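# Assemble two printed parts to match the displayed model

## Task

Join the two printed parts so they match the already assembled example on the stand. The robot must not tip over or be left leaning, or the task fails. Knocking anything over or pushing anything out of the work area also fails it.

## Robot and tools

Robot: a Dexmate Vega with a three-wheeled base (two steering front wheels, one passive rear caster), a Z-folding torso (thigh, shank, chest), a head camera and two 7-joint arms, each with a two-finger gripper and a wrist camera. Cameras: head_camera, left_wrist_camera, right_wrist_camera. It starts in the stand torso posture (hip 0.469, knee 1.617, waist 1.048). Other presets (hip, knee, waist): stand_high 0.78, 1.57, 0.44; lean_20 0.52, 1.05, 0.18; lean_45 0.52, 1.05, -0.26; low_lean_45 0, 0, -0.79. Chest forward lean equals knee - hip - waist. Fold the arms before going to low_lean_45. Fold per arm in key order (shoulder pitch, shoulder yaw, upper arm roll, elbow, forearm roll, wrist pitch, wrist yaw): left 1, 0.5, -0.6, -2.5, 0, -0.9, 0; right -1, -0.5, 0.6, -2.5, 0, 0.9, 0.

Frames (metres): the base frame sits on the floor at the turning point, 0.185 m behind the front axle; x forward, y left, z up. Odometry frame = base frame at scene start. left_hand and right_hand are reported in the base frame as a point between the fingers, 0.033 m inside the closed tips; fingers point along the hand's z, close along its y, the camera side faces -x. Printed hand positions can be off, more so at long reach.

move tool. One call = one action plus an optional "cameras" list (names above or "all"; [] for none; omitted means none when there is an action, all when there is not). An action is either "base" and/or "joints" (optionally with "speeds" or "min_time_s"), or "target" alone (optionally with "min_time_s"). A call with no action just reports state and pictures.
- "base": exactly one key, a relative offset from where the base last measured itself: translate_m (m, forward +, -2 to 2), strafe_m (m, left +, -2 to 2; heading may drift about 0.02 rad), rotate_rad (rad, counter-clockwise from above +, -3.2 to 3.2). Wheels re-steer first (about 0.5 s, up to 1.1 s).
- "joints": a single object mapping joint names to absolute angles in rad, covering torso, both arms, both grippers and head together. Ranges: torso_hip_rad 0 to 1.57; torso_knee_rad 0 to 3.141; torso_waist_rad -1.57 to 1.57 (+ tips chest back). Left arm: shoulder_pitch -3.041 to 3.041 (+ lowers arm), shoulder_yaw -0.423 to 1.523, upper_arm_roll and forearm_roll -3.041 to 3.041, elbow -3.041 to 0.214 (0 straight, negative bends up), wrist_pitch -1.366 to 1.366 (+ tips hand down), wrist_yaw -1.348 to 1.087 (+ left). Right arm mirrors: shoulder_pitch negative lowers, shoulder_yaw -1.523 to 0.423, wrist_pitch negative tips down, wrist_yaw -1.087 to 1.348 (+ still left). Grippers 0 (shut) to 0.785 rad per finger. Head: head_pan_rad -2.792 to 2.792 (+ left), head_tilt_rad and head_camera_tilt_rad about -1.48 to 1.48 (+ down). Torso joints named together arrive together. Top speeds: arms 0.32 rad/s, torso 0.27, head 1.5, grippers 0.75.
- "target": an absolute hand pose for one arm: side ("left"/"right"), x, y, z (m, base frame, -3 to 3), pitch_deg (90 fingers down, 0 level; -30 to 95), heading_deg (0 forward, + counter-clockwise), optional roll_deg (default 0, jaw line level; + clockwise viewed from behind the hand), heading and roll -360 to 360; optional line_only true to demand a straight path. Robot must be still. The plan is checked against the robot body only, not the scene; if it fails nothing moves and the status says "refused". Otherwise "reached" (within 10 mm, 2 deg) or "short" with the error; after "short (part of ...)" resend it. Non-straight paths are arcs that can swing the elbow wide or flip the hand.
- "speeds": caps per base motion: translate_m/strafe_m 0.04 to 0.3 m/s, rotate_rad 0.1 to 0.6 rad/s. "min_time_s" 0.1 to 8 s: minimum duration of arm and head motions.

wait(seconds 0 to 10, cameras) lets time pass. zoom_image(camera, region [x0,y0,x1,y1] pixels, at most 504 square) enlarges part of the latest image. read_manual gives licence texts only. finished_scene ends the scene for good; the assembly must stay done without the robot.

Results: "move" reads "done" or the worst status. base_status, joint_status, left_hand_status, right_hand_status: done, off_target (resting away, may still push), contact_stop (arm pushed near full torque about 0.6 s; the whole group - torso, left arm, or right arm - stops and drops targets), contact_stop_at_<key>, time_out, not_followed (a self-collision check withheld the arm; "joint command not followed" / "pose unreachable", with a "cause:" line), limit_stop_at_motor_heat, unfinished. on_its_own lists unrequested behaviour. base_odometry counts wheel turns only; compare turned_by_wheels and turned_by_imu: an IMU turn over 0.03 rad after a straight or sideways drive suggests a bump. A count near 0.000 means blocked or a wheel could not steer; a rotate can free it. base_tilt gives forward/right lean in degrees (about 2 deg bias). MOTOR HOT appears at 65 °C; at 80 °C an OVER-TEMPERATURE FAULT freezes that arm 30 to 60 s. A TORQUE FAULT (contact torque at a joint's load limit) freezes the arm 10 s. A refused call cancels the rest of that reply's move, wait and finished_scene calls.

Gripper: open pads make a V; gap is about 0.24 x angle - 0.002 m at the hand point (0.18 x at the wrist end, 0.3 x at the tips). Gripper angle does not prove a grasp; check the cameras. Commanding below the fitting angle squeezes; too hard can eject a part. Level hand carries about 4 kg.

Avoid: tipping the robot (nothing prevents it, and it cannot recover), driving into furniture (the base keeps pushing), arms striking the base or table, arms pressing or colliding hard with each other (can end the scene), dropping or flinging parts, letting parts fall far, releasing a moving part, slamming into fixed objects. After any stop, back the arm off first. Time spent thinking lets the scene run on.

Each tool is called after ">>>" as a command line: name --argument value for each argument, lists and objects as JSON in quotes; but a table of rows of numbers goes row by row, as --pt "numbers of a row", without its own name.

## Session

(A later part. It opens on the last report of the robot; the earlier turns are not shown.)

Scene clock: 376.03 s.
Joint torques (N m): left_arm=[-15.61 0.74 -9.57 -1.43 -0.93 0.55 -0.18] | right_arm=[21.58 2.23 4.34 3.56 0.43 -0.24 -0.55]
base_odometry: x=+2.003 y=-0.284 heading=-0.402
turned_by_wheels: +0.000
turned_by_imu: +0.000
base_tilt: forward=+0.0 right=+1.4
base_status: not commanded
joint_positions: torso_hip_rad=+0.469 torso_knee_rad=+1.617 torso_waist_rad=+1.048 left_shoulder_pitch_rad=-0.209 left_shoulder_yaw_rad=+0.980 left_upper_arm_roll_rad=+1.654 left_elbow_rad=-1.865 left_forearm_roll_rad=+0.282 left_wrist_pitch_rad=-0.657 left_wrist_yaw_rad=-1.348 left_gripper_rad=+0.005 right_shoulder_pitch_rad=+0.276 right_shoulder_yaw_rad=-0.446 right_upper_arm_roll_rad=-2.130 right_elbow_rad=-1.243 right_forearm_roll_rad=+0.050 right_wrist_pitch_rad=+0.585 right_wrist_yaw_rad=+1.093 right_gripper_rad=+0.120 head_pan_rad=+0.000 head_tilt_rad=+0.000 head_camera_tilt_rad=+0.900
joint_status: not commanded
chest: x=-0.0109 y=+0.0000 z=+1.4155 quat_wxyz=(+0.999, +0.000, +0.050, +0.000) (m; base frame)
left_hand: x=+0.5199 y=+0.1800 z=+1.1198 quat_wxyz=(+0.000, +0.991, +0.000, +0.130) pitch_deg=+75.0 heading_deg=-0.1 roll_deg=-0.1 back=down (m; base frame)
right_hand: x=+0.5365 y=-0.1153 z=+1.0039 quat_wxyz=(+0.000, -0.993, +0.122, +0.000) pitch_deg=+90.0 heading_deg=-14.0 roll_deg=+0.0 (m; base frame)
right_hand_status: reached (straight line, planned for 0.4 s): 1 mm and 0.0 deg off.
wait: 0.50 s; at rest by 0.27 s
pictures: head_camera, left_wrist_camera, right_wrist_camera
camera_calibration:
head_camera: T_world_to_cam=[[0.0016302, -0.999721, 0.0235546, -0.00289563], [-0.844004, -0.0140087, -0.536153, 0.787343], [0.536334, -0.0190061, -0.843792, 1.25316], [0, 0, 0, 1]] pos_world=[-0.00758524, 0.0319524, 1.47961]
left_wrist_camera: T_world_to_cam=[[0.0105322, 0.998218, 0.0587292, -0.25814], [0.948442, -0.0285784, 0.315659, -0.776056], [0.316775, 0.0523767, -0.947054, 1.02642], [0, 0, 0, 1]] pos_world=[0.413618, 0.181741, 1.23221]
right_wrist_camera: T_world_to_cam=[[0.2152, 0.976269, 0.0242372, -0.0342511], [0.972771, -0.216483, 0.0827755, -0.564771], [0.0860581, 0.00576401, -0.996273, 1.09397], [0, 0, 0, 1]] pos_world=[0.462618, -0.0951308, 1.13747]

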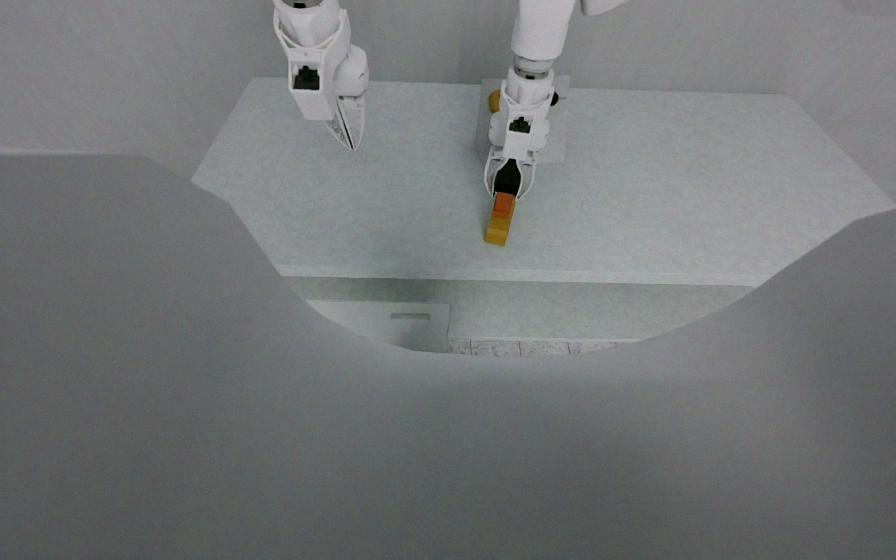

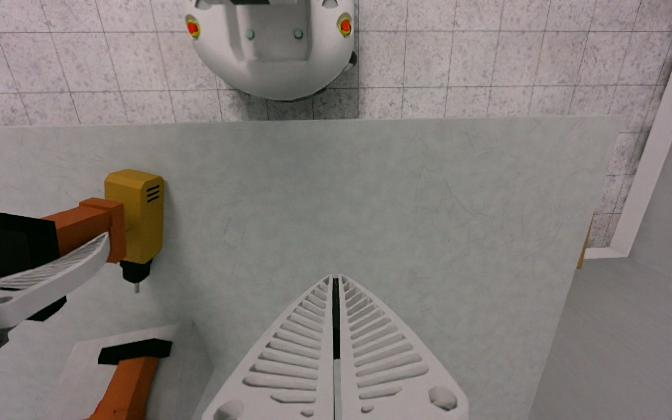

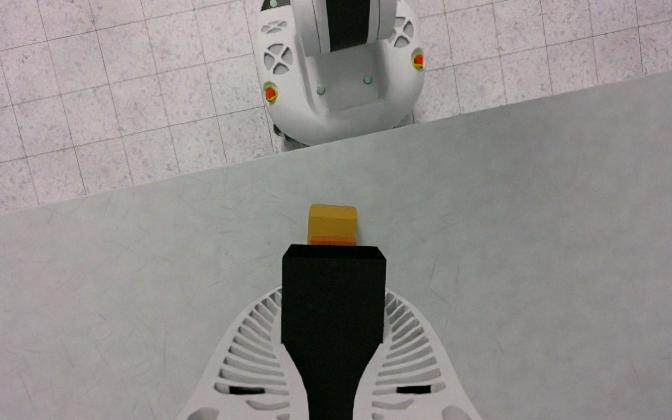

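>>> move --target '{"side":"right","x":0.5412,"y":-0.1177,"z":0.998,"pitch_deg":90,"heading_deg":-16}'

>>> wait --seconds 0.5 --cameras '["all"]'

>>> zoom_image --camera "head_camera" --region '[460, 160, 550, 260]'

>>> zoom_image --camera "left_wrist_camera" --region '[30, 140, 190, 310]'

>>> zoom_image --camera "right_wrist_camera" --region '[270, 140, 400, 280]'

Scene clock: 407.10 s.
Joint torques (N m): left_arm=[-14.05 -0.5 -9.45 -1.88 -0.78 1.02 -0.29] | right_arm=[22.34 3.77 7.31 5.1 1.15 -0.3 0.08]
move: done
base_odometry: x=+2.003 y=-0.284 heading=-0.402
turned_by_wheels: +0.000
turned_by_imu: +0.001
base_tilt: forward=+0.1 right=+1.3
base_status: not commanded
joint_positions: torso_hip_rad=+0.469 torso_knee_rad=+1.617 torso_waist_rad=+1.048 left_shoulder_pitch_rad=-0.209 left_shoulder_yaw_rad=+0.980 left_upper_arm_roll_rad=+1.654 left_elbow_rad=-1.865 left_forearm_roll_rad=+0.282 left_wrist_pitch_rad=-0.657 left_wrist_yaw_rad=-1.348 left_gripper_rad=+0.005 right_shoulder_pitch_rad=+0.264 right_shoulder_yaw_rad=-0.439 right_upper_arm_roll_rad=-2.131 right_elbow_rad=-1.221 right_forearm_roll_rad=+0.056 right_wrist_pitch_rad=+0.571 right_wrist_yaw_rad=+1.093 right_gripper_rad=+0.120 head_pan_rad=+0.000 head_tilt_rad=+0.000 head_camera_tilt_rad=+0.900
joint_status: not commanded
chest: x=-0.0109 y=+0.0000 z=+1.4155 quat_wxyz=(+0.999, +0.000, +0.050, +0.000) (m; base frame)
left_hand: x=+0.5199 y=+0.1800 z=+1.1198 quat_wxyz=(+0.000, +0.991, +0.000, +0.130) pitch_deg=+75.0 heading_deg=-0.1 roll_deg=-0.1 back=down (m; base frame)
right_hand: x=+0.5403 y=-0.1171 z=+0.9991 quat_wxyz=(+0.000, -0.991, +0.136, +0.000) pitch_deg=+90.0 heading_deg=-15.6 roll_deg=+0.0 (m; base frame)
right_hand_status: reached (straight line, planned for 0.3 s): 2 mm and 0.4 deg off.
pictures: none

Scene clock: 407.60 s.
Joint torques (N m): left_arm=[-14.67 -1.29 -9.55 -2.47 -0.91 0.85 -0.26] | right_arm=[24.13 2.89 6 4.3 1.45 -0.43 0.13]
base_odometry: x=+2.003 y=-0.284 heading=-0.402
turned_by_wheels: +0.000
turned_by_imu: +0.000
base_tilt: forward=+0.1 right=+1.3
base_status: not commanded
joint_positions: torso_hip_rad=+0.469 torso_knee_rad=+1.617 torso_waist_rad=+1.048 left_shoulder_pitch_rad=-0.209 left_shoulder_yaw_rad=+0.980 left_upper_arm_roll_rad=+1.654 left_elbow_rad=-1.865 left_forearm_roll_rad=+0.282 left_wrist_pitch_rad=-0.657 left_wrist_yaw_rad=-1.348 left_gripper_rad=+0.005 right_shoulder_pitch_rad=+0.262 right_shoulder_yaw_rad=-0.438 right_upper_arm_roll_rad=-2.131 right_elbow_rad=-1.217 right_forearm_roll_rad=+0.057 right_wrist_pitch_rad=+0.569 right_wrist_yaw_rad=+1.093 right_gripper_rad=+0.120 head_pan_rad=+0.000 head_tilt_rad=+0.000 head_camera_tilt_rad=+0.900
joint_status: not commanded
chest: x=-0.0109 y=+0.0000 z=+1.4155 quat_wxyz=(+0.999, +0.000, +0.050, +0.000) (m; base frame)
left_hand: x=+0.5199 y=+0.1800 z=+1.1198 quat_wxyz=(+0.000, +0.991, +0.000, +0.130) pitch_deg=+75.0 heading_deg=-0.1 roll_deg=-0.1 back=down (m; base frame)
right_hand: x=+0.5409 y=-0.1174 z=+0.9985 quat_wxyz=(+0.000, -0.990, +0.138, +0.000) pitch_deg=+90.0 heading_deg=-15.8 roll_deg=+0.0 (m; base frame)
right_hand_status: reached (straight line, planned for 0.3 s): 1 mm and 0.2 deg off.
wait: 0.50 s; at rest by 0.27 s
pictures: head_camera, left_wrist_camera, right_wrist_camera
camera_calibration:
head_camera: T_world_to_cam=[[0.0016302, -0.999721, 0.0235546, -0.00289563], [-0.844004, -0.0140087, -0.536153, 0.787343], [0.536334, -0.0190061, -0.843792, 1.25316], [0, 0, 0, 1]] pos_world=[-0.00758524, 0.0319524, 1.47961]
left_wrist_camera: T_world_to_cam=[[0.0105322, 0.998218, 0.0587292, -0.25814], [0.948442, -0.0285784, 0.315659, -0.776056], [0.316775, 0.0523767, -0.947054, 1.02642], [0, 0, 0, 1]] pos_world=[0.413618, 0.181741, 1.23221]
right_wrist_camera: T_world_to_cam=[[0.24647, 0.968851, 0.0241071, -0.0506052], [0.965316, -0.247629, 0.0827355, -0.568726], [0.0861279, 0.00287913, -0.99628, 1.08775], [0, 0, 0, 1]] pos_world=[0.467788, -0.0949361, 1.13197]

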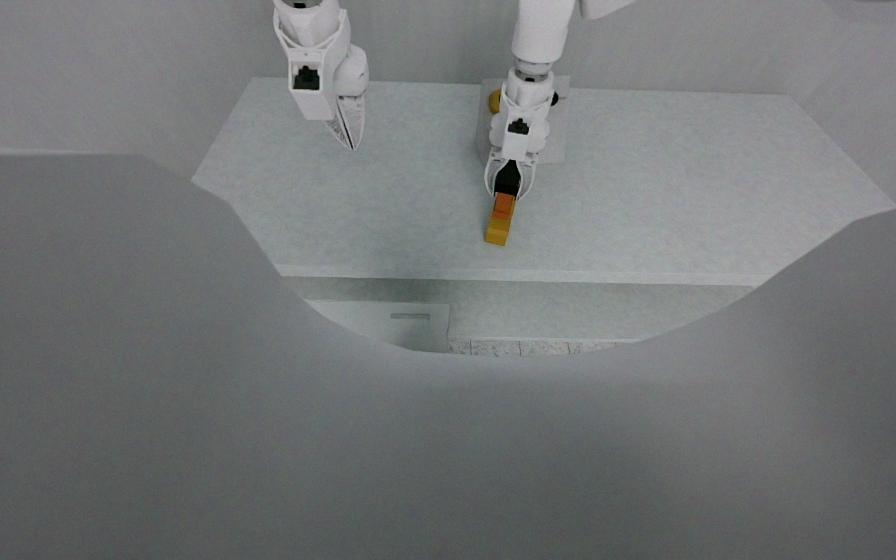

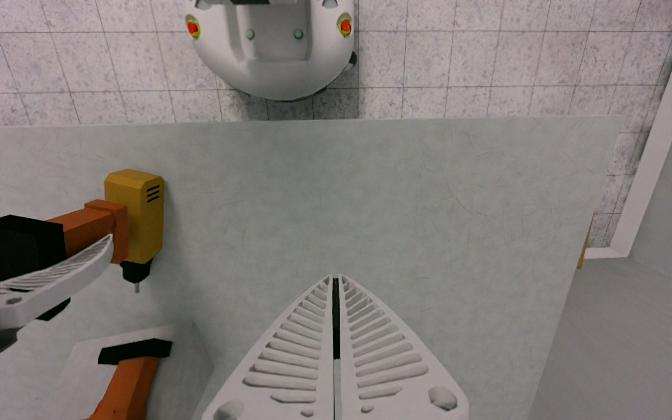

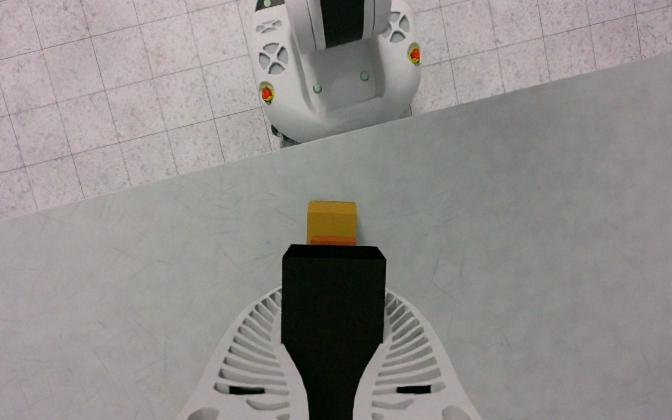

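Scaled by 5.040 from the camera's 896x560 image, which has a finer 960x600 frame.

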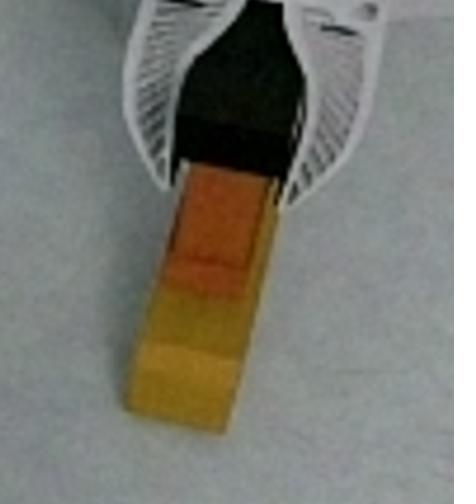

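Scaled by 2.965 from the camera's 672x420 image, which has a finer 960x600 frame.

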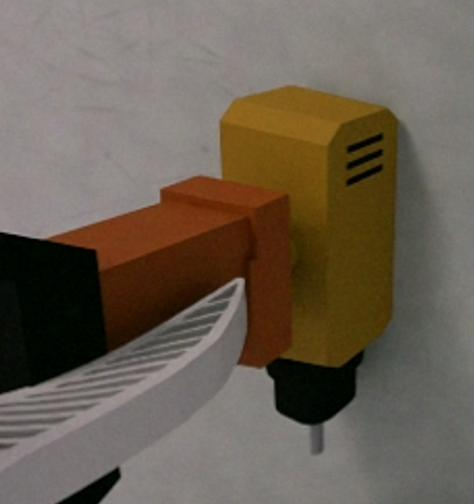

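Scaled by 3.600 from the camera's 672x420 image, which has a finer 960x600 frame.

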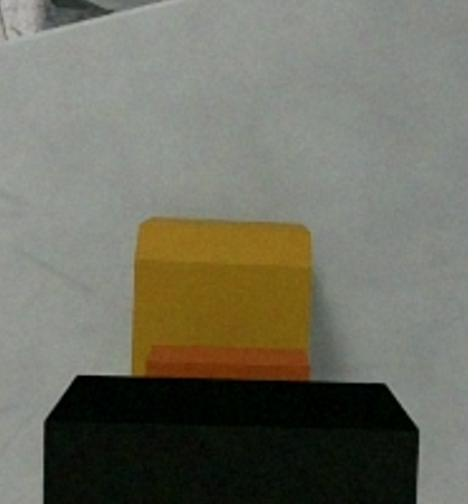

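>>> move --target '{"side":"right","x":0.5405,"y":-0.119,"z":0.99,"pitch_deg":90,"heading_deg":-17}'

>>> wait --seconds 0.5 --cameras '["all"]'

>>> zoom_image --camera "left_wrist_camera" --region '[30, 140, 190, 310]'

>>> zoom_image --camera "right_wrist_camera" --region '[270, 140, 400, 280]'

Scene clock: 425.10 s.
Joint torques (N m): left_arm=[-14.3 -1.24 -9.46 -1.77 -0.85 0.57 -0.14] | right_arm=[24.9 -2.37 5.22 2.48 0.37 0.12 -0.32]
move: done
base_odometry: x=+2.003 y=-0.284 heading=-0.402
turned_by_wheels: +0.000
turned_by_imu: +0.001
base_tilt: forward=+0.3 right=+1.1
base_status: not commanded
joint_positions: torso_hip_rad=+0.469 torso_knee_rad=+1.617 torso_waist_rad=+1.048 left_shoulder_pitch_rad=-0.209 left_shoulder_yaw_rad=+0.980 left_upper_arm_roll_rad=+1.654 left_elbow_rad=-1.865 left_forearm_roll_rad=+0.282 left_wrist_pitch_rad=-0.657 left_wrist_yaw_rad=-1.348 left_gripper_rad=+0.005 right_shoulder_pitch_rad=+0.253 right_shoulder_yaw_rad=-0.439 right_upper_arm_roll_rad=-2.134 right_elbow_rad=-1.219 right_forearm_roll_rad=+0.055 right_wrist_pitch_rad=+0.550 right_wrist_yaw_rad=+1.086 right_gripper_rad=+0.120 head_pan_rad=+0.000 head_tilt_rad=+0.000 head_camera_tilt_rad=+0.900
joint_status: not commanded
chest: x=-0.0109 y=+0.0000 z=+1.4155 quat_wxyz=(+0.999, +0.000, +0.050, +0.000) (m; base frame)
left_hand: x=+0.5199 y=+0.1800 z=+1.1198 quat_wxyz=(+0.000, +0.991, +0.000, +0.130) pitch_deg=+75.0 heading_deg=-0.1 roll_deg=-0.1 back=down (m; base frame)
right_hand: x=+0.5407 y=-0.1186 z=+0.9920 quat_wxyz=(+0.000, -0.989, +0.146, +0.000) pitch_deg=+90.0 heading_deg=-16.8 roll_deg=+0.0 (m; base frame)
right_hand_status: reached (straight line, planned for 0.3 s): 2 mm and 0.2 deg off.
pictures: none

Scene clock: 425.60 s.
Joint torques (N m): left_arm=[-15.24 -1.38 -9.49 -1.19 -0.86 0.41 -0.24] | right_arm=[22.86 -2.89 4.84 2.1 0.06 -0.45 -0.2]
base_odometry: x=+2.003 y=-0.284 heading=-0.402
turned_by_wheels: +0.000
turned_by_imu: +0.000
base_tilt: forward=+0.0 right=+1.3
base_status: not commanded
joint_positions: torso_hip_rad=+0.469 torso_knee_rad=+1.617 torso_waist_rad=+1.048 left_shoulder_pitch_rad=-0.209 left_shoulder_yaw_rad=+0.980 left_upper_arm_roll_rad=+1.654 left_elbow_rad=-1.865 left_forearm_roll_rad=+0.282 left_wrist_pitch_rad=-0.657 left_wrist_yaw_rad=-1.348 left_gripper_rad=+0.005 right_shoulder_pitch_rad=+0.251 right_shoulder_yaw_rad=-0.440 right_upper_arm_roll_rad=-2.135 right_elbow_rad=-1.220 right_forearm_roll_rad=+0.054 right_wrist_pitch_rad=+0.546 right_wrist_yaw_rad=+1.085 right_gripper_rad=+0.120 head_pan_rad=+0.000 head_tilt_rad=+0.000 head_camera_tilt_rad=+0.900
joint_status: not commanded
chest: x=-0.0109 y=+0.0000 z=+1.4155 quat_wxyz=(+0.999, +0.000, +0.050, +0.000) (m; base frame)
left_hand: x=+0.5199 y=+0.1800 z=+1.1198 quat_wxyz=(+0.000, +0.991, +0.000, +0.130) pitch_deg=+75.0 heading_deg=-0.1 roll_deg=-0.1 back=down (m; base frame)
right_hand: x=+0.5406 y=-0.1188 z=+0.9908 quat_wxyz=(+0.000, -0.989, +0.147, +0.000) pitch_deg=+90.0 heading_deg=-16.9 roll_deg=+0.0 (m; base frame)
right_hand_status: reached (straight line, planned for 0.3 s): 1 mm and 0.1 deg off.
wait: 0.50 s; at rest by 0.27 s
pictures: head_camera, left_wrist_camera, right_wrist_camera
camera_calibration:
head_camera: T_world_to_cam=[[0.0016302, -0.999721, 0.0235546, -0.00289563], [-0.844004, -0.0140087, -0.536153, 0.787343], [0.536334, -0.0190061, -0.843792, 1.25316], [0, 0, 0, 1]] pos_world=[-0.00758524, 0.0319524, 1.47961]
left_wrist_camera: T_world_to_cam=[[0.0105322, 0.998218, 0.0587292, -0.25814], [0.948442, -0.0285784, 0.315659, -0.776056], [0.316775, 0.0523767, -0.947054, 1.02642], [0, 0, 0, 1]] pos_world=[0.413618, 0.181741, 1.23221]
right_wrist_camera: T_world_to_cam=[[0.264364, 0.964121, 0.0241184, -0.0592878], [0.960546, -0.265459, 0.0829665, -0.567955], [0.0863922, 0.0012334, -0.99626, 1.07986], [0, 0, 0, 1]] pos_world=[0.467928, -0.0949401, 1.12437]

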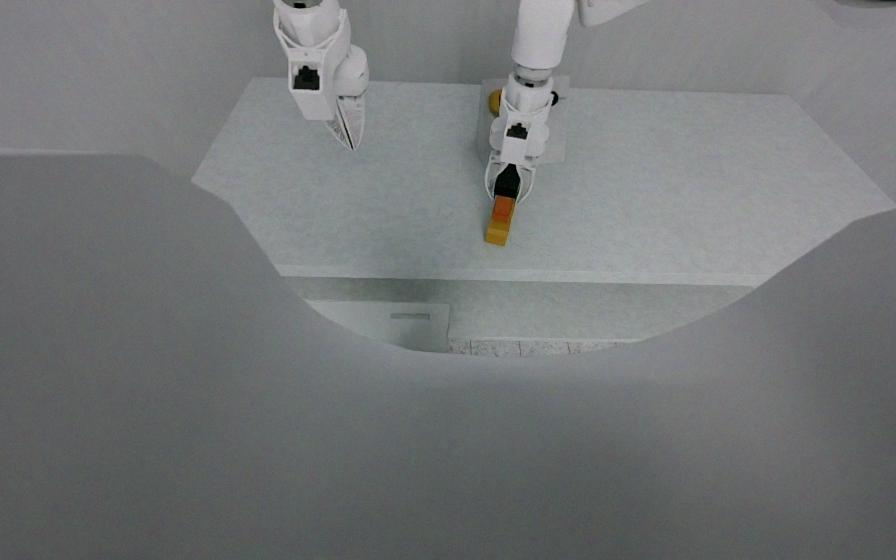

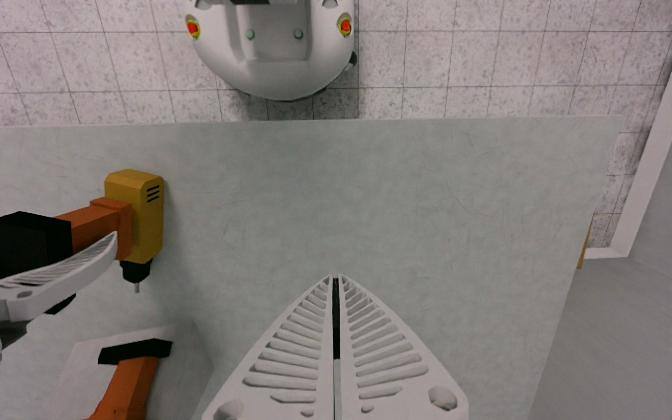

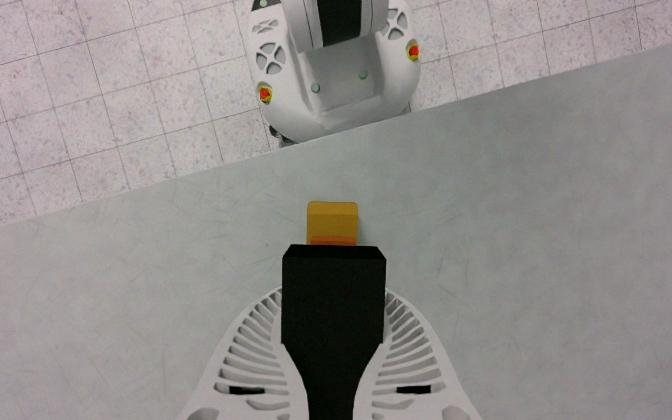

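Scaled by 2.965 from the camera's 672x420 image, which has a finer 960x600 frame.

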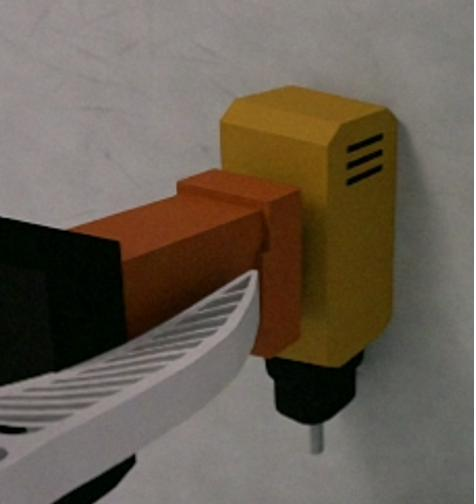

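Scaled by 3.600 from the camera's 672x420 image, which has a finer 960x600 frame.

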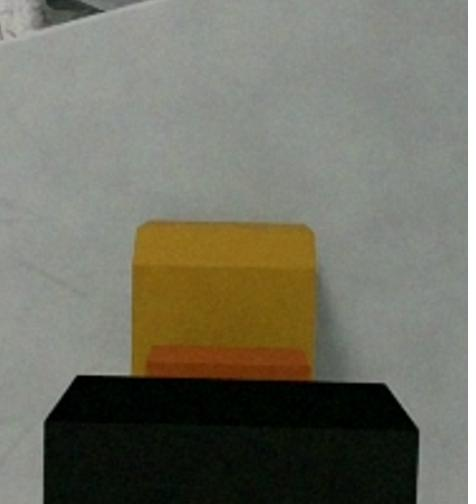

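>>> move --target '{"side":"right","x":0.5411,"y":-0.1203,"z":0.983,"pitch_deg":90,"heading_deg":-17.3}'

>>> wait --seconds 0.5 --cameras '["all"]'

>>> zoom_image --camera "left_wrist_camera" --region '[30, 140, 190, 310]'

>>> zoom_image --camera "right_wrist_camera" --region '[270, 140, 400, 280]'

>>> zoom_image --camera "head_camera" --region '[460, 160, 550, 260]'

Scene clock: 434.27 s.
Joint torques (N m): left_arm=[-16.25 0.12 -9.63 -2.53 -0.86 1.32 -0.06] | right_arm=[22.73 2.53 5.25 5.38 0.36 0.26 -0.08]
move: done
base_odometry: x=+2.003 y=-0.284 heading=-0.402
turned_by_wheels: +0.000
turned_by_imu: +0.001
base_tilt: forward=+0.1 right=+1.4
base_status: not commanded
joint_positions: torso_hip_rad=+0.469 torso_knee_rad=+1.617 torso_waist_rad=+1.048 left_shoulder_pitch_rad=-0.209 left_shoulder_yaw_rad=+0.980 left_upper_arm_roll_rad=+1.654 left_elbow_rad=-1.865 left_forearm_roll_rad=+0.282 left_wrist_pitch_rad=-0.657 left_wrist_yaw_rad=-1.348 left_gripper_rad=+0.005 right_shoulder_pitch_rad=+0.241 right_shoulder_yaw_rad=-0.438 right_upper_arm_roll_rad=-2.137 right_elbow_rad=-1.213 right_forearm_roll_rad=+0.049 right_wrist_pitch_rad=+0.543 right_wrist_yaw_rad=+1.077 right_gripper_rad=+0.120 head_pan_rad=+0.000 head_tilt_rad=+0.000 head_camera_tilt_rad=+0.900
joint_status: not commanded
chest: x=-0.0109 y=+0.0000 z=+1.4155 quat_wxyz=(+0.999, +0.000, +0.050, +0.000) (m; base frame)
left_hand: x=+0.5199 y=+0.1800 z=+1.1198 quat_wxyz=(+0.000, +0.991, +0.000, +0.130) pitch_deg=+75.0 heading_deg=-0.1 roll_deg=-0.1 back=down (m; base frame)
right_hand: x=+0.5409 y=-0.1198 z=+0.9854 quat_wxyz=(+0.000, -0.989, +0.149, +0.000) pitch_deg=+90.0 heading_deg=-17.2 roll_deg=+0.0 (m; base frame)
right_hand_status: reached (straight line, planned for 0.2 s): 2 mm and 0.1 deg off.
pictures: none

Scene clock: 434.77 s.
Joint torques (N m): left_arm=[-15.32 -0.99 -9.41 -2.21 -0.82 -0.09 -0.38] | right_arm=[23.53 2.05 5.11 3.94 0.1 0.4 -0.53]
base_odometry: x=+2.003 y=-0.284 heading=-0.402
turned_by_wheels: +0.000
turned_by_imu: +0.000
base_tilt: forward=+0.1 right=+1.4
base_status: not commanded
joint_positions: torso_hip_rad=+0.469 torso_knee_rad=+1.617 torso_waist_rad=+1.048 left_shoulder_pitch_rad=-0.209 left_shoulder_yaw_rad=+0.980 left_upper_arm_roll_rad=+1.654 left_elbow_rad=-1.865 left_forearm_roll_rad=+0.282 left_wrist_pitch_rad=-0.657 left_wrist_yaw_rad=-1.348 left_gripper_rad=+0.005 right_shoulder_pitch_rad=+0.239 right_shoulder_yaw_rad=-0.437 right_upper_arm_roll_rad=-2.137 right_elbow_rad=-1.211 right_forearm_roll_rad=+0.047 right_wrist_pitch_rad=+0.542 right_wrist_yaw_rad=+1.075 right_gripper_rad=+0.120 head_pan_rad=+0.000 head_tilt_rad=+0.000 head_camera_tilt_rad=+0.900
joint_status: not commanded
chest: x=-0.0109 y=+0.0000 z=+1.4155 quat_wxyz=(+0.999, +0.000, +0.050, +0.000) (m; base frame)
left_hand: x=+0.5199 y=+0.1800 z=+1.1198 quat_wxyz=(+0.000, +0.991, +0.000, +0.130) pitch_deg=+75.0 heading_deg=-0.1 roll_deg=-0.1 back=down (m; base frame)
right_hand: x=+0.5410 y=-0.1200 z=+0.9839 quat_wxyz=(+0.000, -0.989, +0.150, +0.000) pitch_deg=+90.0 heading_deg=-17.3 roll_deg=+0.0 (m; base frame)
right_hand_status: reached (straight line, planned for 0.2 s): 1 mm and 0.1 deg off.
wait: 0.50 s; at rest by 0.27 s
pictures: head_camera, left_wrist_camera, right_wrist_camera
camera_calibration:
head_camera: T_world_to_cam=[[0.0016302, -0.999721, 0.0235546, -0.00289563], [-0.844004, -0.0140087, -0.536153, 0.787343], [0.536334, -0.0190061, -0.843792, 1.25316], [0, 0, 0, 1]] pos_world=[-0.00758524, 0.0319524, 1.47961]
left_wrist_camera: T_world_to_cam=[[0.0105322, 0.998218, 0.0587292, -0.25814], [0.948442, -0.0285784, 0.315659, -0.776056], [0.316775, 0.0523767, -0.947054, 1.02642], [0, 0, 0, 1]] pos_world=[0.413618, 0.181741, 1.23221]
right_wrist_camera: T_world_to_cam=[[0.270272, 0.962481, 0.0241619, -0.0614575], [0.958922, -0.271348, 0.0826957, -0.567588], [0.0861494, 0.000819025, -0.996282, 1.07304], [0, 0, 0, 1]] pos_world=[0.468441, -0.0957412, 1.11747]

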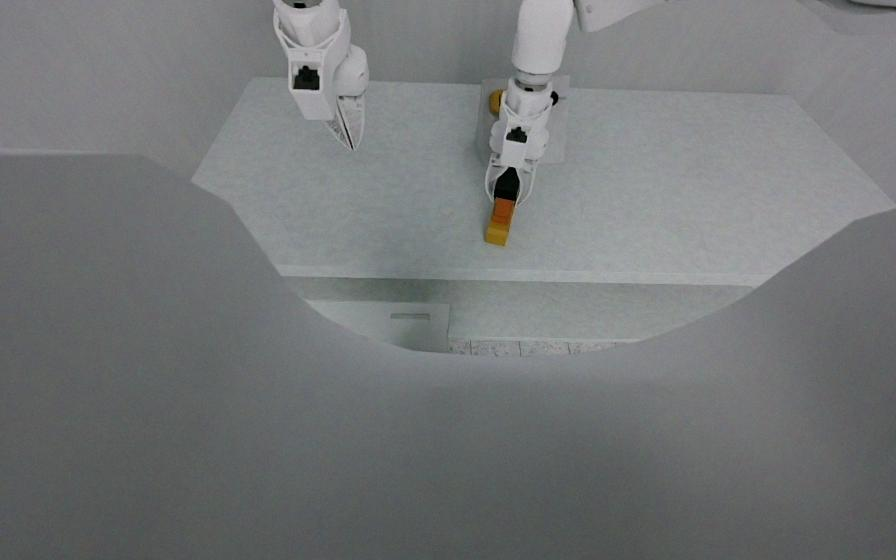

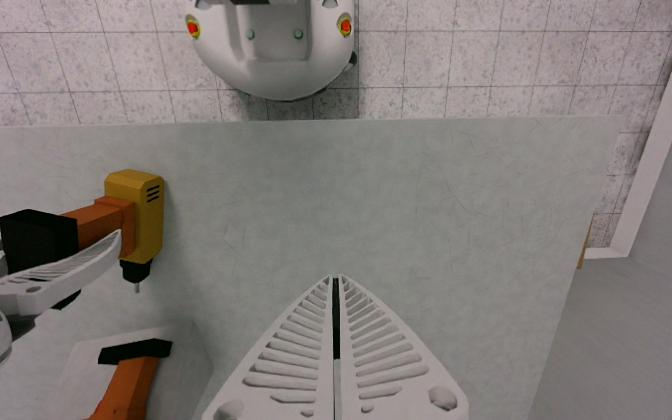

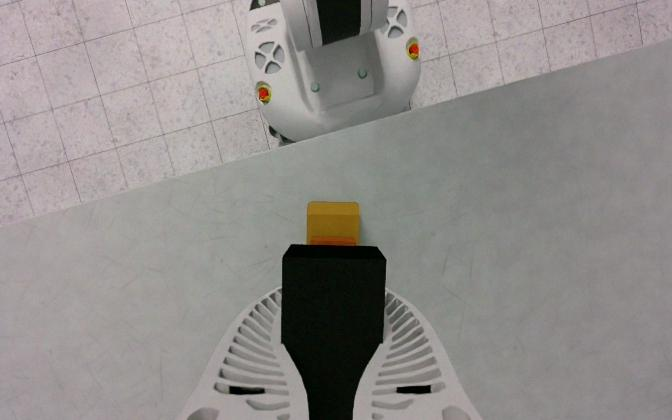

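Scaled by 2.965 from the camera's 672x420 image, which has a finer 960x600 frame.

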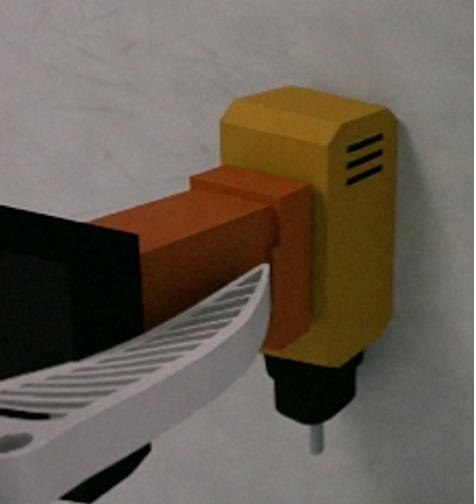

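Scaled by 3.600 from the camera's 672x420 image, which has a finer 960x600 frame.

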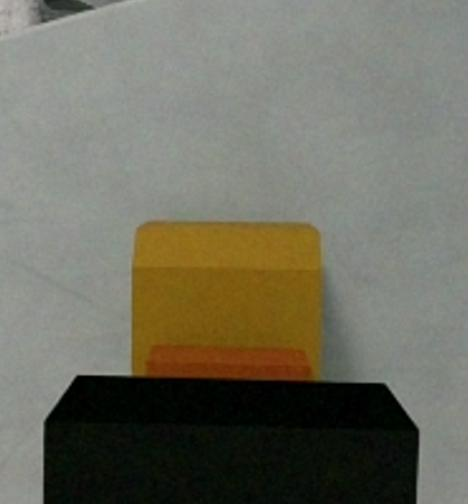

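Scaled by 5.040 from the camera's 896x560 image, which has a finer 960x600 frame.

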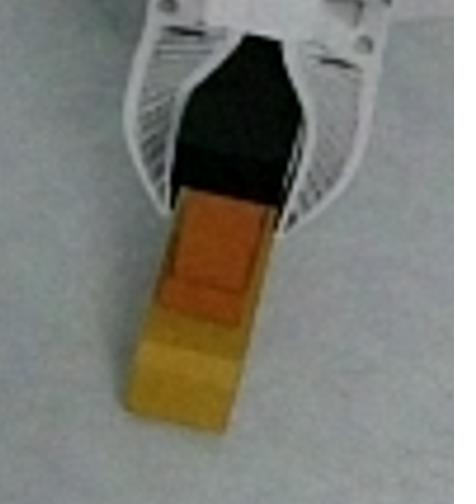

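>>> move --target '{"side":"right","x":0.541,"y":-0.1208,"z":0.977,"pitch_deg":90,"heading_deg":-17.3}'

>>> wait --seconds 0.5 --cameras '["all"]'

>>> zoom_image --camera "left_wrist_camera" --region '[30, 140, 190, 310]'

>>> zoom_image --camera "right_wrist_camera" --region '[270, 140, 400, 280]'

Scene clock: 442.00 s.
Joint torques (N m): left_arm=[-15.39 -0.11 -9.24 -1.97 -0.91 0.4 -0.25] | right_arm=[8.08 2.67 -1.56 2.23 -0.47 -0.4 -0.66]
move: done
base_odometry: x=+2.003 y=-0.284 heading=-0.402
turned_by_wheels: +0.000
turned_by_imu: +0.001
base_tilt: forward=+0.1 right=+1.4
base_status: not commanded
joint_positions: torso_hip_rad=+0.469 torso_knee_rad=+1.617 torso_waist_rad=+1.048 left_shoulder_pitch_rad=-0.209 left_shoulder_yaw_rad=+0.980 left_upper_arm_roll_rad=+1.654 left_elbow_rad=-1.865 left_forearm_roll_rad=+0.282 left_wrist_pitch_rad=-0.657 left_wrist_yaw_rad=-1.348 left_gripper_rad=+0.005 right_shoulder_pitch_rad=+0.231 right_shoulder_yaw_rad=-0.434 right_upper_arm_roll_rad=-2.139 right_elbow_rad=-1.205 right_forearm_roll_rad=+0.041 right_wrist_pitch_rad=+0.542 right_wrist_yaw_rad=+1.067 right_gripper_rad=+0.120 head_pan_rad=+0.000 head_tilt_rad=+0.000 head_camera_tilt_rad=+0.900
joint_status: not commanded
chest: x=-0.0111 y=+0.0000 z=+1.4155 quat_wxyz=(+0.999, +0.000, +0.050, +0.000) (m; base frame)
left_hand: x=+0.5199 y=+0.1800 z=+1.1199 quat_wxyz=(+0.000, +0.991, +0.000, +0.130) pitch_deg=+75.0 heading_deg=-0.1 roll_deg=-0.1 back=down (m; base frame)
right_hand: x=+0.5411 y=-0.1204 z=+0.9795 quat_wxyz=(+0.000, -0.989, +0.150, +0.000) pitch_deg=+89.9 heading_deg=-17.3 roll_deg=+0.0 (m; base frame)
right_hand_status: reached (straight line, planned for 0.2 s): 3 mm and 0.1 deg off.
pictures: none

Scene clock: 442.50 s.
Joint torques (N m): left_arm=[-14.31 -1.37 -9.29 -1.62 -0.9 0.17 -0.03] | right_arm=[-0.05 2.73 -4.46 3.62 -0.94 0.29 -0.91]
base_odometry: x=+2.003 y=-0.284 heading=-0.402
turned_by_wheels: +0.000
turned_by_imu: +0.000
base_tilt: forward=+0.1 right=+1.4
base_status: not commanded
joint_positions: torso_hip_rad=+0.469 torso_knee_rad=+1.617 torso_waist_rad=+1.048 left_shoulder_pitch_rad=-0.209 left_shoulder_yaw_rad=+0.980 left_upper_arm_roll_rad=+1.654 left_elbow_rad=-1.865 left_forearm_roll_rad=+0.282 left_wrist_pitch_rad=-0.657 left_wrist_yaw_rad=-1.348 left_gripper_rad=+0.005 right_shoulder_pitch_rad=+0.229 right_shoulder_yaw_rad=-0.434 right_upper_arm_roll_rad=-2.139 right_elbow_rad=-1.203 right_forearm_roll_rad=+0.039 right_wrist_pitch_rad=+0.542 right_wrist_yaw_rad=+1.065 right_gripper_rad=+0.120 head_pan_rad=+0.000 head_tilt_rad=+0.000 head_camera_tilt_rad=+0.900
joint_status: not commanded
chest: x=-0.0114 y=+0.0000 z=+1.4155 quat_wxyz=(+0.999, +0.000, +0.050, +0.000) (m; base frame)
left_hand: x=+0.5197 y=+0.1800 z=+1.1202 quat_wxyz=(+0.000, +0.991, +0.000, +0.131) pitch_deg=+75.0 heading_deg=-0.1 roll_deg=-0.1 back=down (m; base frame)
right_hand: x=+0.5412 y=-0.1204 z=+0.9788 quat_wxyz=(+0.001, -0.989, +0.150, -0.001) pitch_deg=+89.9 heading_deg=-17.3 roll_deg=+0.0 (m; base frame)
right_hand_status: reached (straight line, planned for 0.2 s): 2 mm and 0.1 deg off.
wait: 0.50 s; at rest by 0.27 s
pictures: head_camera, left_wrist_camera, right_wrist_camera
camera_calibration:
head_camera: T_world_to_cam=[[0.00161661, -0.999721, 0.0235549, -0.0028957], [-0.843692, -0.0140084, -0.536645, 0.787739], [0.536826, -0.0190055, -0.843479, 1.25292], [0, 0, 0, 1]] pos_world=[-0.00798478, 0.0319524, 1.47961]
left_wrist_camera: T_world_to_cam=[[0.0105938, 0.998216, 0.058762, -0.258219], [0.948281, -0.0286738, 0.316135, -0.776275], [0.317256, 0.0523738, -0.946893, 1.02644], [0, 0, 0, 1]] pos_world=[0.413219, 0.181741, 1.23251]
right_wrist_camera: T_world_to_cam=[[0.271099, 0.962222, 0.025192, -0.0626051], [0.958563, -0.272263, 0.0838495, -0.568448], [0.0875407, 0.00141664, -0.99616, 1.06713], [0, 0, 0, 1]] pos_world=[0.468448, -0.0960389, 1.11227]

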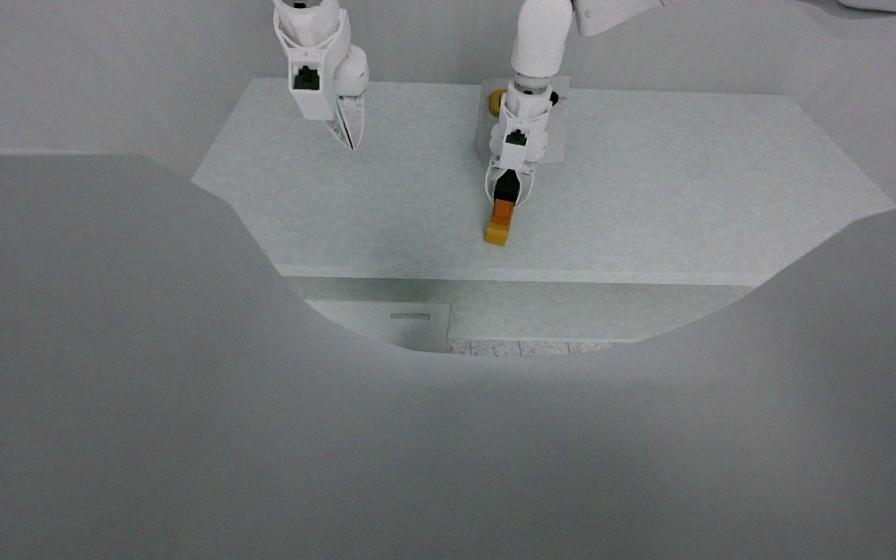

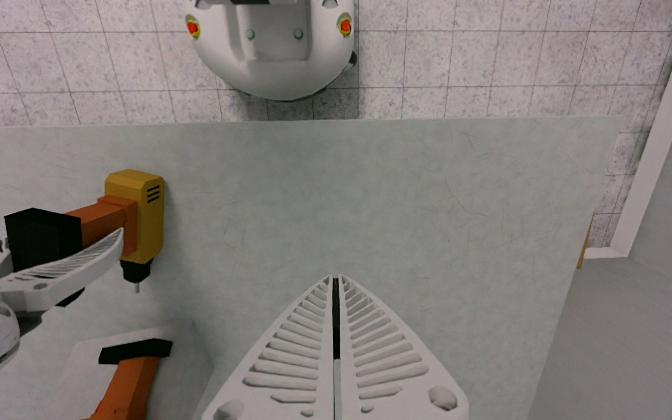

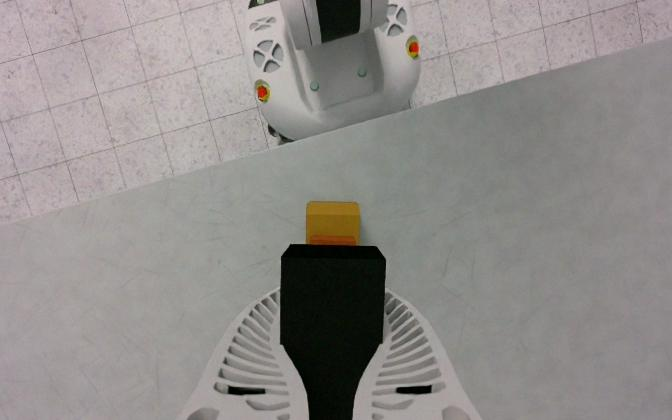

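Scaled by 2.965 from the camera's 672x420 image, which has a finer 960x600 frame.

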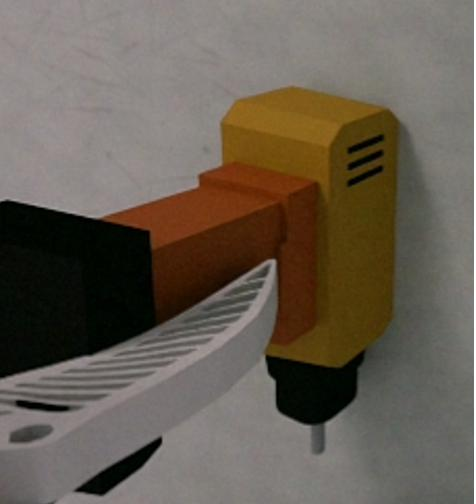

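Scaled by 3.600 from the camera's 672x420 image, which has a finer 960x600 frame.

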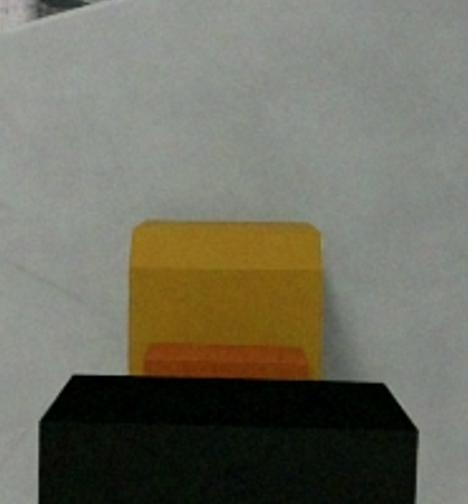

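>>> zoom_image --camera "left_wrist_camera" --region '[90, 160, 180, 280]'

>>> zoom_image --camera "head_camera" --region '[475, 185, 535, 255]'

Scaled by 4.200 from the camera's 672x420 image, which has a finer 960x600 frame.

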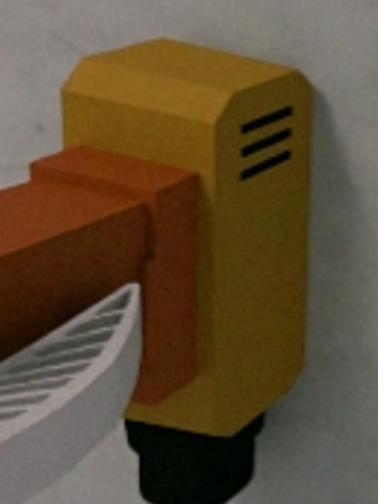

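Scaled by 7.200 from the camera's 896x560 image, which has a finer 960x600 frame.

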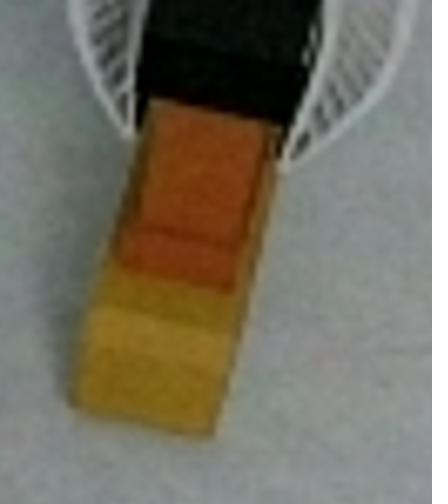

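>>> move --target '{"side":"right","x":0.535,"y":-0.1190,"z":0.979,"pitch_deg":90,"heading_deg":-17.3}'

>>> wait --seconds 0.5 --cameras '["all"]'

>>> zoom_image --camera "left_wrist_camera" --region '[90, 160, 180, 280]'

>>> zoom_image --camera "head_camera" --region '[475, 185, 535, 255]'

Scene clock: 455.50 s.
Joint torques (N m): left_arm=[-13.84 -1.1 -9.73 -1.51 -0.83 0.51 -0.2] | right_arm=[10.25 -1.18 -2.92 -1.72 2.59 1.46 -0.04]
move: done
base_odometry: x=+2.003 y=-0.284 heading=-0.402
turned_by_wheels: +0.000
turned_by_imu: +0.001
base_tilt: forward=+0.0 right=+1.4
base_status: not commanded
joint_positions: torso_hip_rad=+0.469 torso_knee_rad=+1.617 torso_waist_rad=+1.048 left_shoulder_pitch_rad=-0.209 left_shoulder_yaw_rad=+0.980 left_upper_arm_roll_rad=+1.654 left_elbow_rad=-1.865 left_forearm_roll_rad=+0.282 left_wrist_pitch_rad=-0.657 left_wrist_yaw_rad=-1.348 left_gripper_rad=+0.005 right_shoulder_pitch_rad=+0.238 right_shoulder_yaw_rad=-0.447 right_upper_arm_roll_rad=-2.142 right_elbow_rad=-1.243 right_forearm_roll_rad=+0.040 right_wrist_pitch_rad=+0.517 right_wrist_yaw_rad=+1.066 right_gripper_rad=+0.120 head_pan_rad=+0.000 head_tilt_rad=+0.000 head_camera_tilt_rad=+0.900
joint_status: not commanded
chest: x=-0.0116 y=+0.0000 z=+1.4155 quat_wxyz=(+0.999, +0.000, +0.050, +0.000) (m; base frame)
left_hand: x=+0.5195 y=+0.1800 z=+1.1203 quat_wxyz=(+0.000, +0.991, +0.000, +0.131) pitch_deg=+75.0 heading_deg=-0.1 roll_deg=-0.1 back=down (m; base frame)
right_hand: x=+0.5363 y=-0.1190 z=+0.9796 quat_wxyz=(+0.000, -0.989, +0.151, -0.001) pitch_deg=+89.9 heading_deg=-17.3 roll_deg=+0.0 (m; base frame)
right_hand_status: reached (straight line, planned for 0.4 s): 1 mm and 0.1 deg off.
pictures: none

Scene clock: 456.00 s.
Joint torques (N m): left_arm=[-15.41 -1.47 -9.53 -1.59 -0.88 0.66 -0.31] | right_arm=[10.99 -1.29 -2.76 -2.63 2.06 0.59 -0.03]
base_odometry: x=+2.003 y=-0.284 heading=-0.402
turned_by_wheels: +0.000
turned_by_imu: +0.000
base_tilt: forward=+0.2 right=+1.4
base_status: not commanded
joint_positions: torso_hip_rad=+0.469 torso_knee_rad=+1.617 torso_waist_rad=+1.048 left_shoulder_pitch_rad=-0.209 left_shoulder_yaw_rad=+0.980 left_upper_arm_roll_rad=+1.654 left_elbow_rad=-1.865 left_forearm_roll_rad=+0.282 left_wrist_pitch_rad=-0.657 left_wrist_yaw_rad=-1.348 left_gripper_rad=+0.005 right_shoulder_pitch_rad=+0.239 right_shoulder_yaw_rad=-0.448 right_upper_arm_roll_rad=-2.142 right_elbow_rad=-1.246 right_forearm_roll_rad=+0.040 right_wrist_pitch_rad=+0.515 right_wrist_yaw_rad=+1.066 right_gripper_rad=+0.120 head_pan_rad=+0.000 head_tilt_rad=+0.000 head_camera_tilt_rad=+0.900
joint_status: not commanded
chest: x=-0.0116 y=+0.0000 z=+1.4155 quat_wxyz=(+0.999, +0.000, +0.050, +0.000) (m; base frame)
left_hand: x=+0.5195 y=+0.1800 z=+1.1203 quat_wxyz=(+0.000, +0.991, +0.000, +0.131) pitch_deg=+75.0 heading_deg=-0.1 roll_deg=-0.1 back=down (m; base frame)
right_hand: x=+0.5358 y=-0.1189 z=+0.9797 quat_wxyz=(+0.000, -0.989, +0.151, -0.001) pitch_deg=+89.9 heading_deg=-17.3 roll_deg=+0.0 (m; base frame)
right_hand_status: reached (straight line, planned for 0.4 s): 1 mm and 0.1 deg off.
wait: 0.50 s; at rest by 0.27 s
pictures: head_camera, left_wrist_camera, right_wrist_camera
camera_calibration:
head_camera: T_world_to_cam=[[0.00161155, -0.999721, 0.0235545, -0.00289487], [-0.843572, -0.0140082, -0.536833, 0.78785], [0.537013, -0.0190048, -0.84336, 1.25285], [0, 0, 0, 1]] pos_world=[-0.00818461, 0.0319524, 1.47962]
left_wrist_camera: T_world_to_cam=[[0.0105795, 0.998216, 0.0587652, -0.258221], [0.948211, -0.0286728, 0.316345, -0.776442], [0.317466, 0.052375, -0.946822, 1.02639], [0, 0, 0, 1]] pos_world=[0.413119, 0.181741, 1.23261]
right_wrist_camera: T_world_to_cam=[[0.271517, 0.962112, 0.024895, -0.0624772], [0.958426, -0.272654, 0.0841363, -0.563225], [0.0877363, 0.00101555, -0.996143, 1.06825], [0, 0, 0, 1]] pos_world=[0.463049, -0.0945404, 1.11307]

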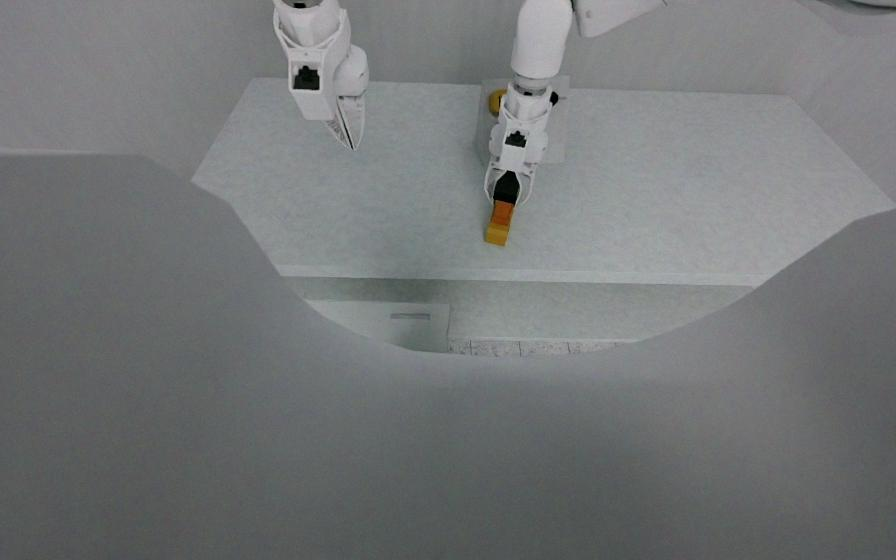

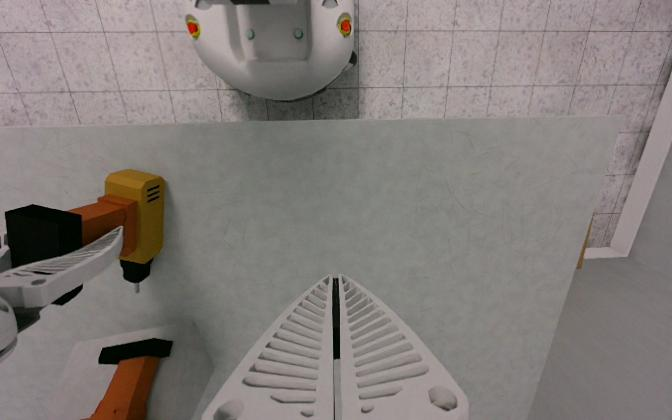

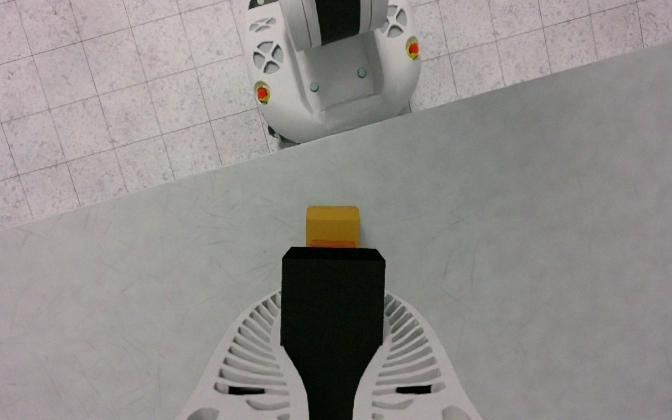

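Scaled by 4.200 from the camera's 672x420 image, which has a finer 960x600 frame.

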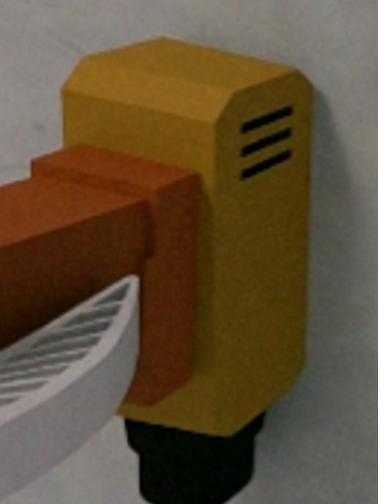

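Scaled by 7.200 from the camera's 896x560 image, which has a finer 960x600 frame.

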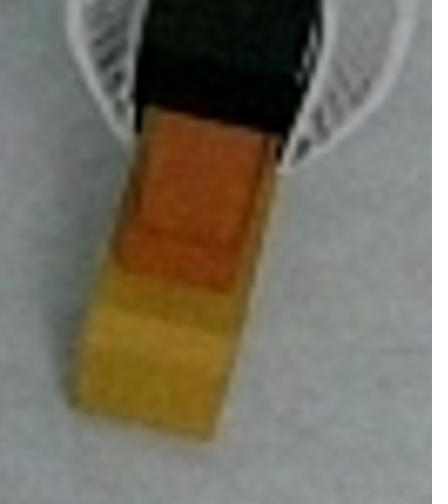

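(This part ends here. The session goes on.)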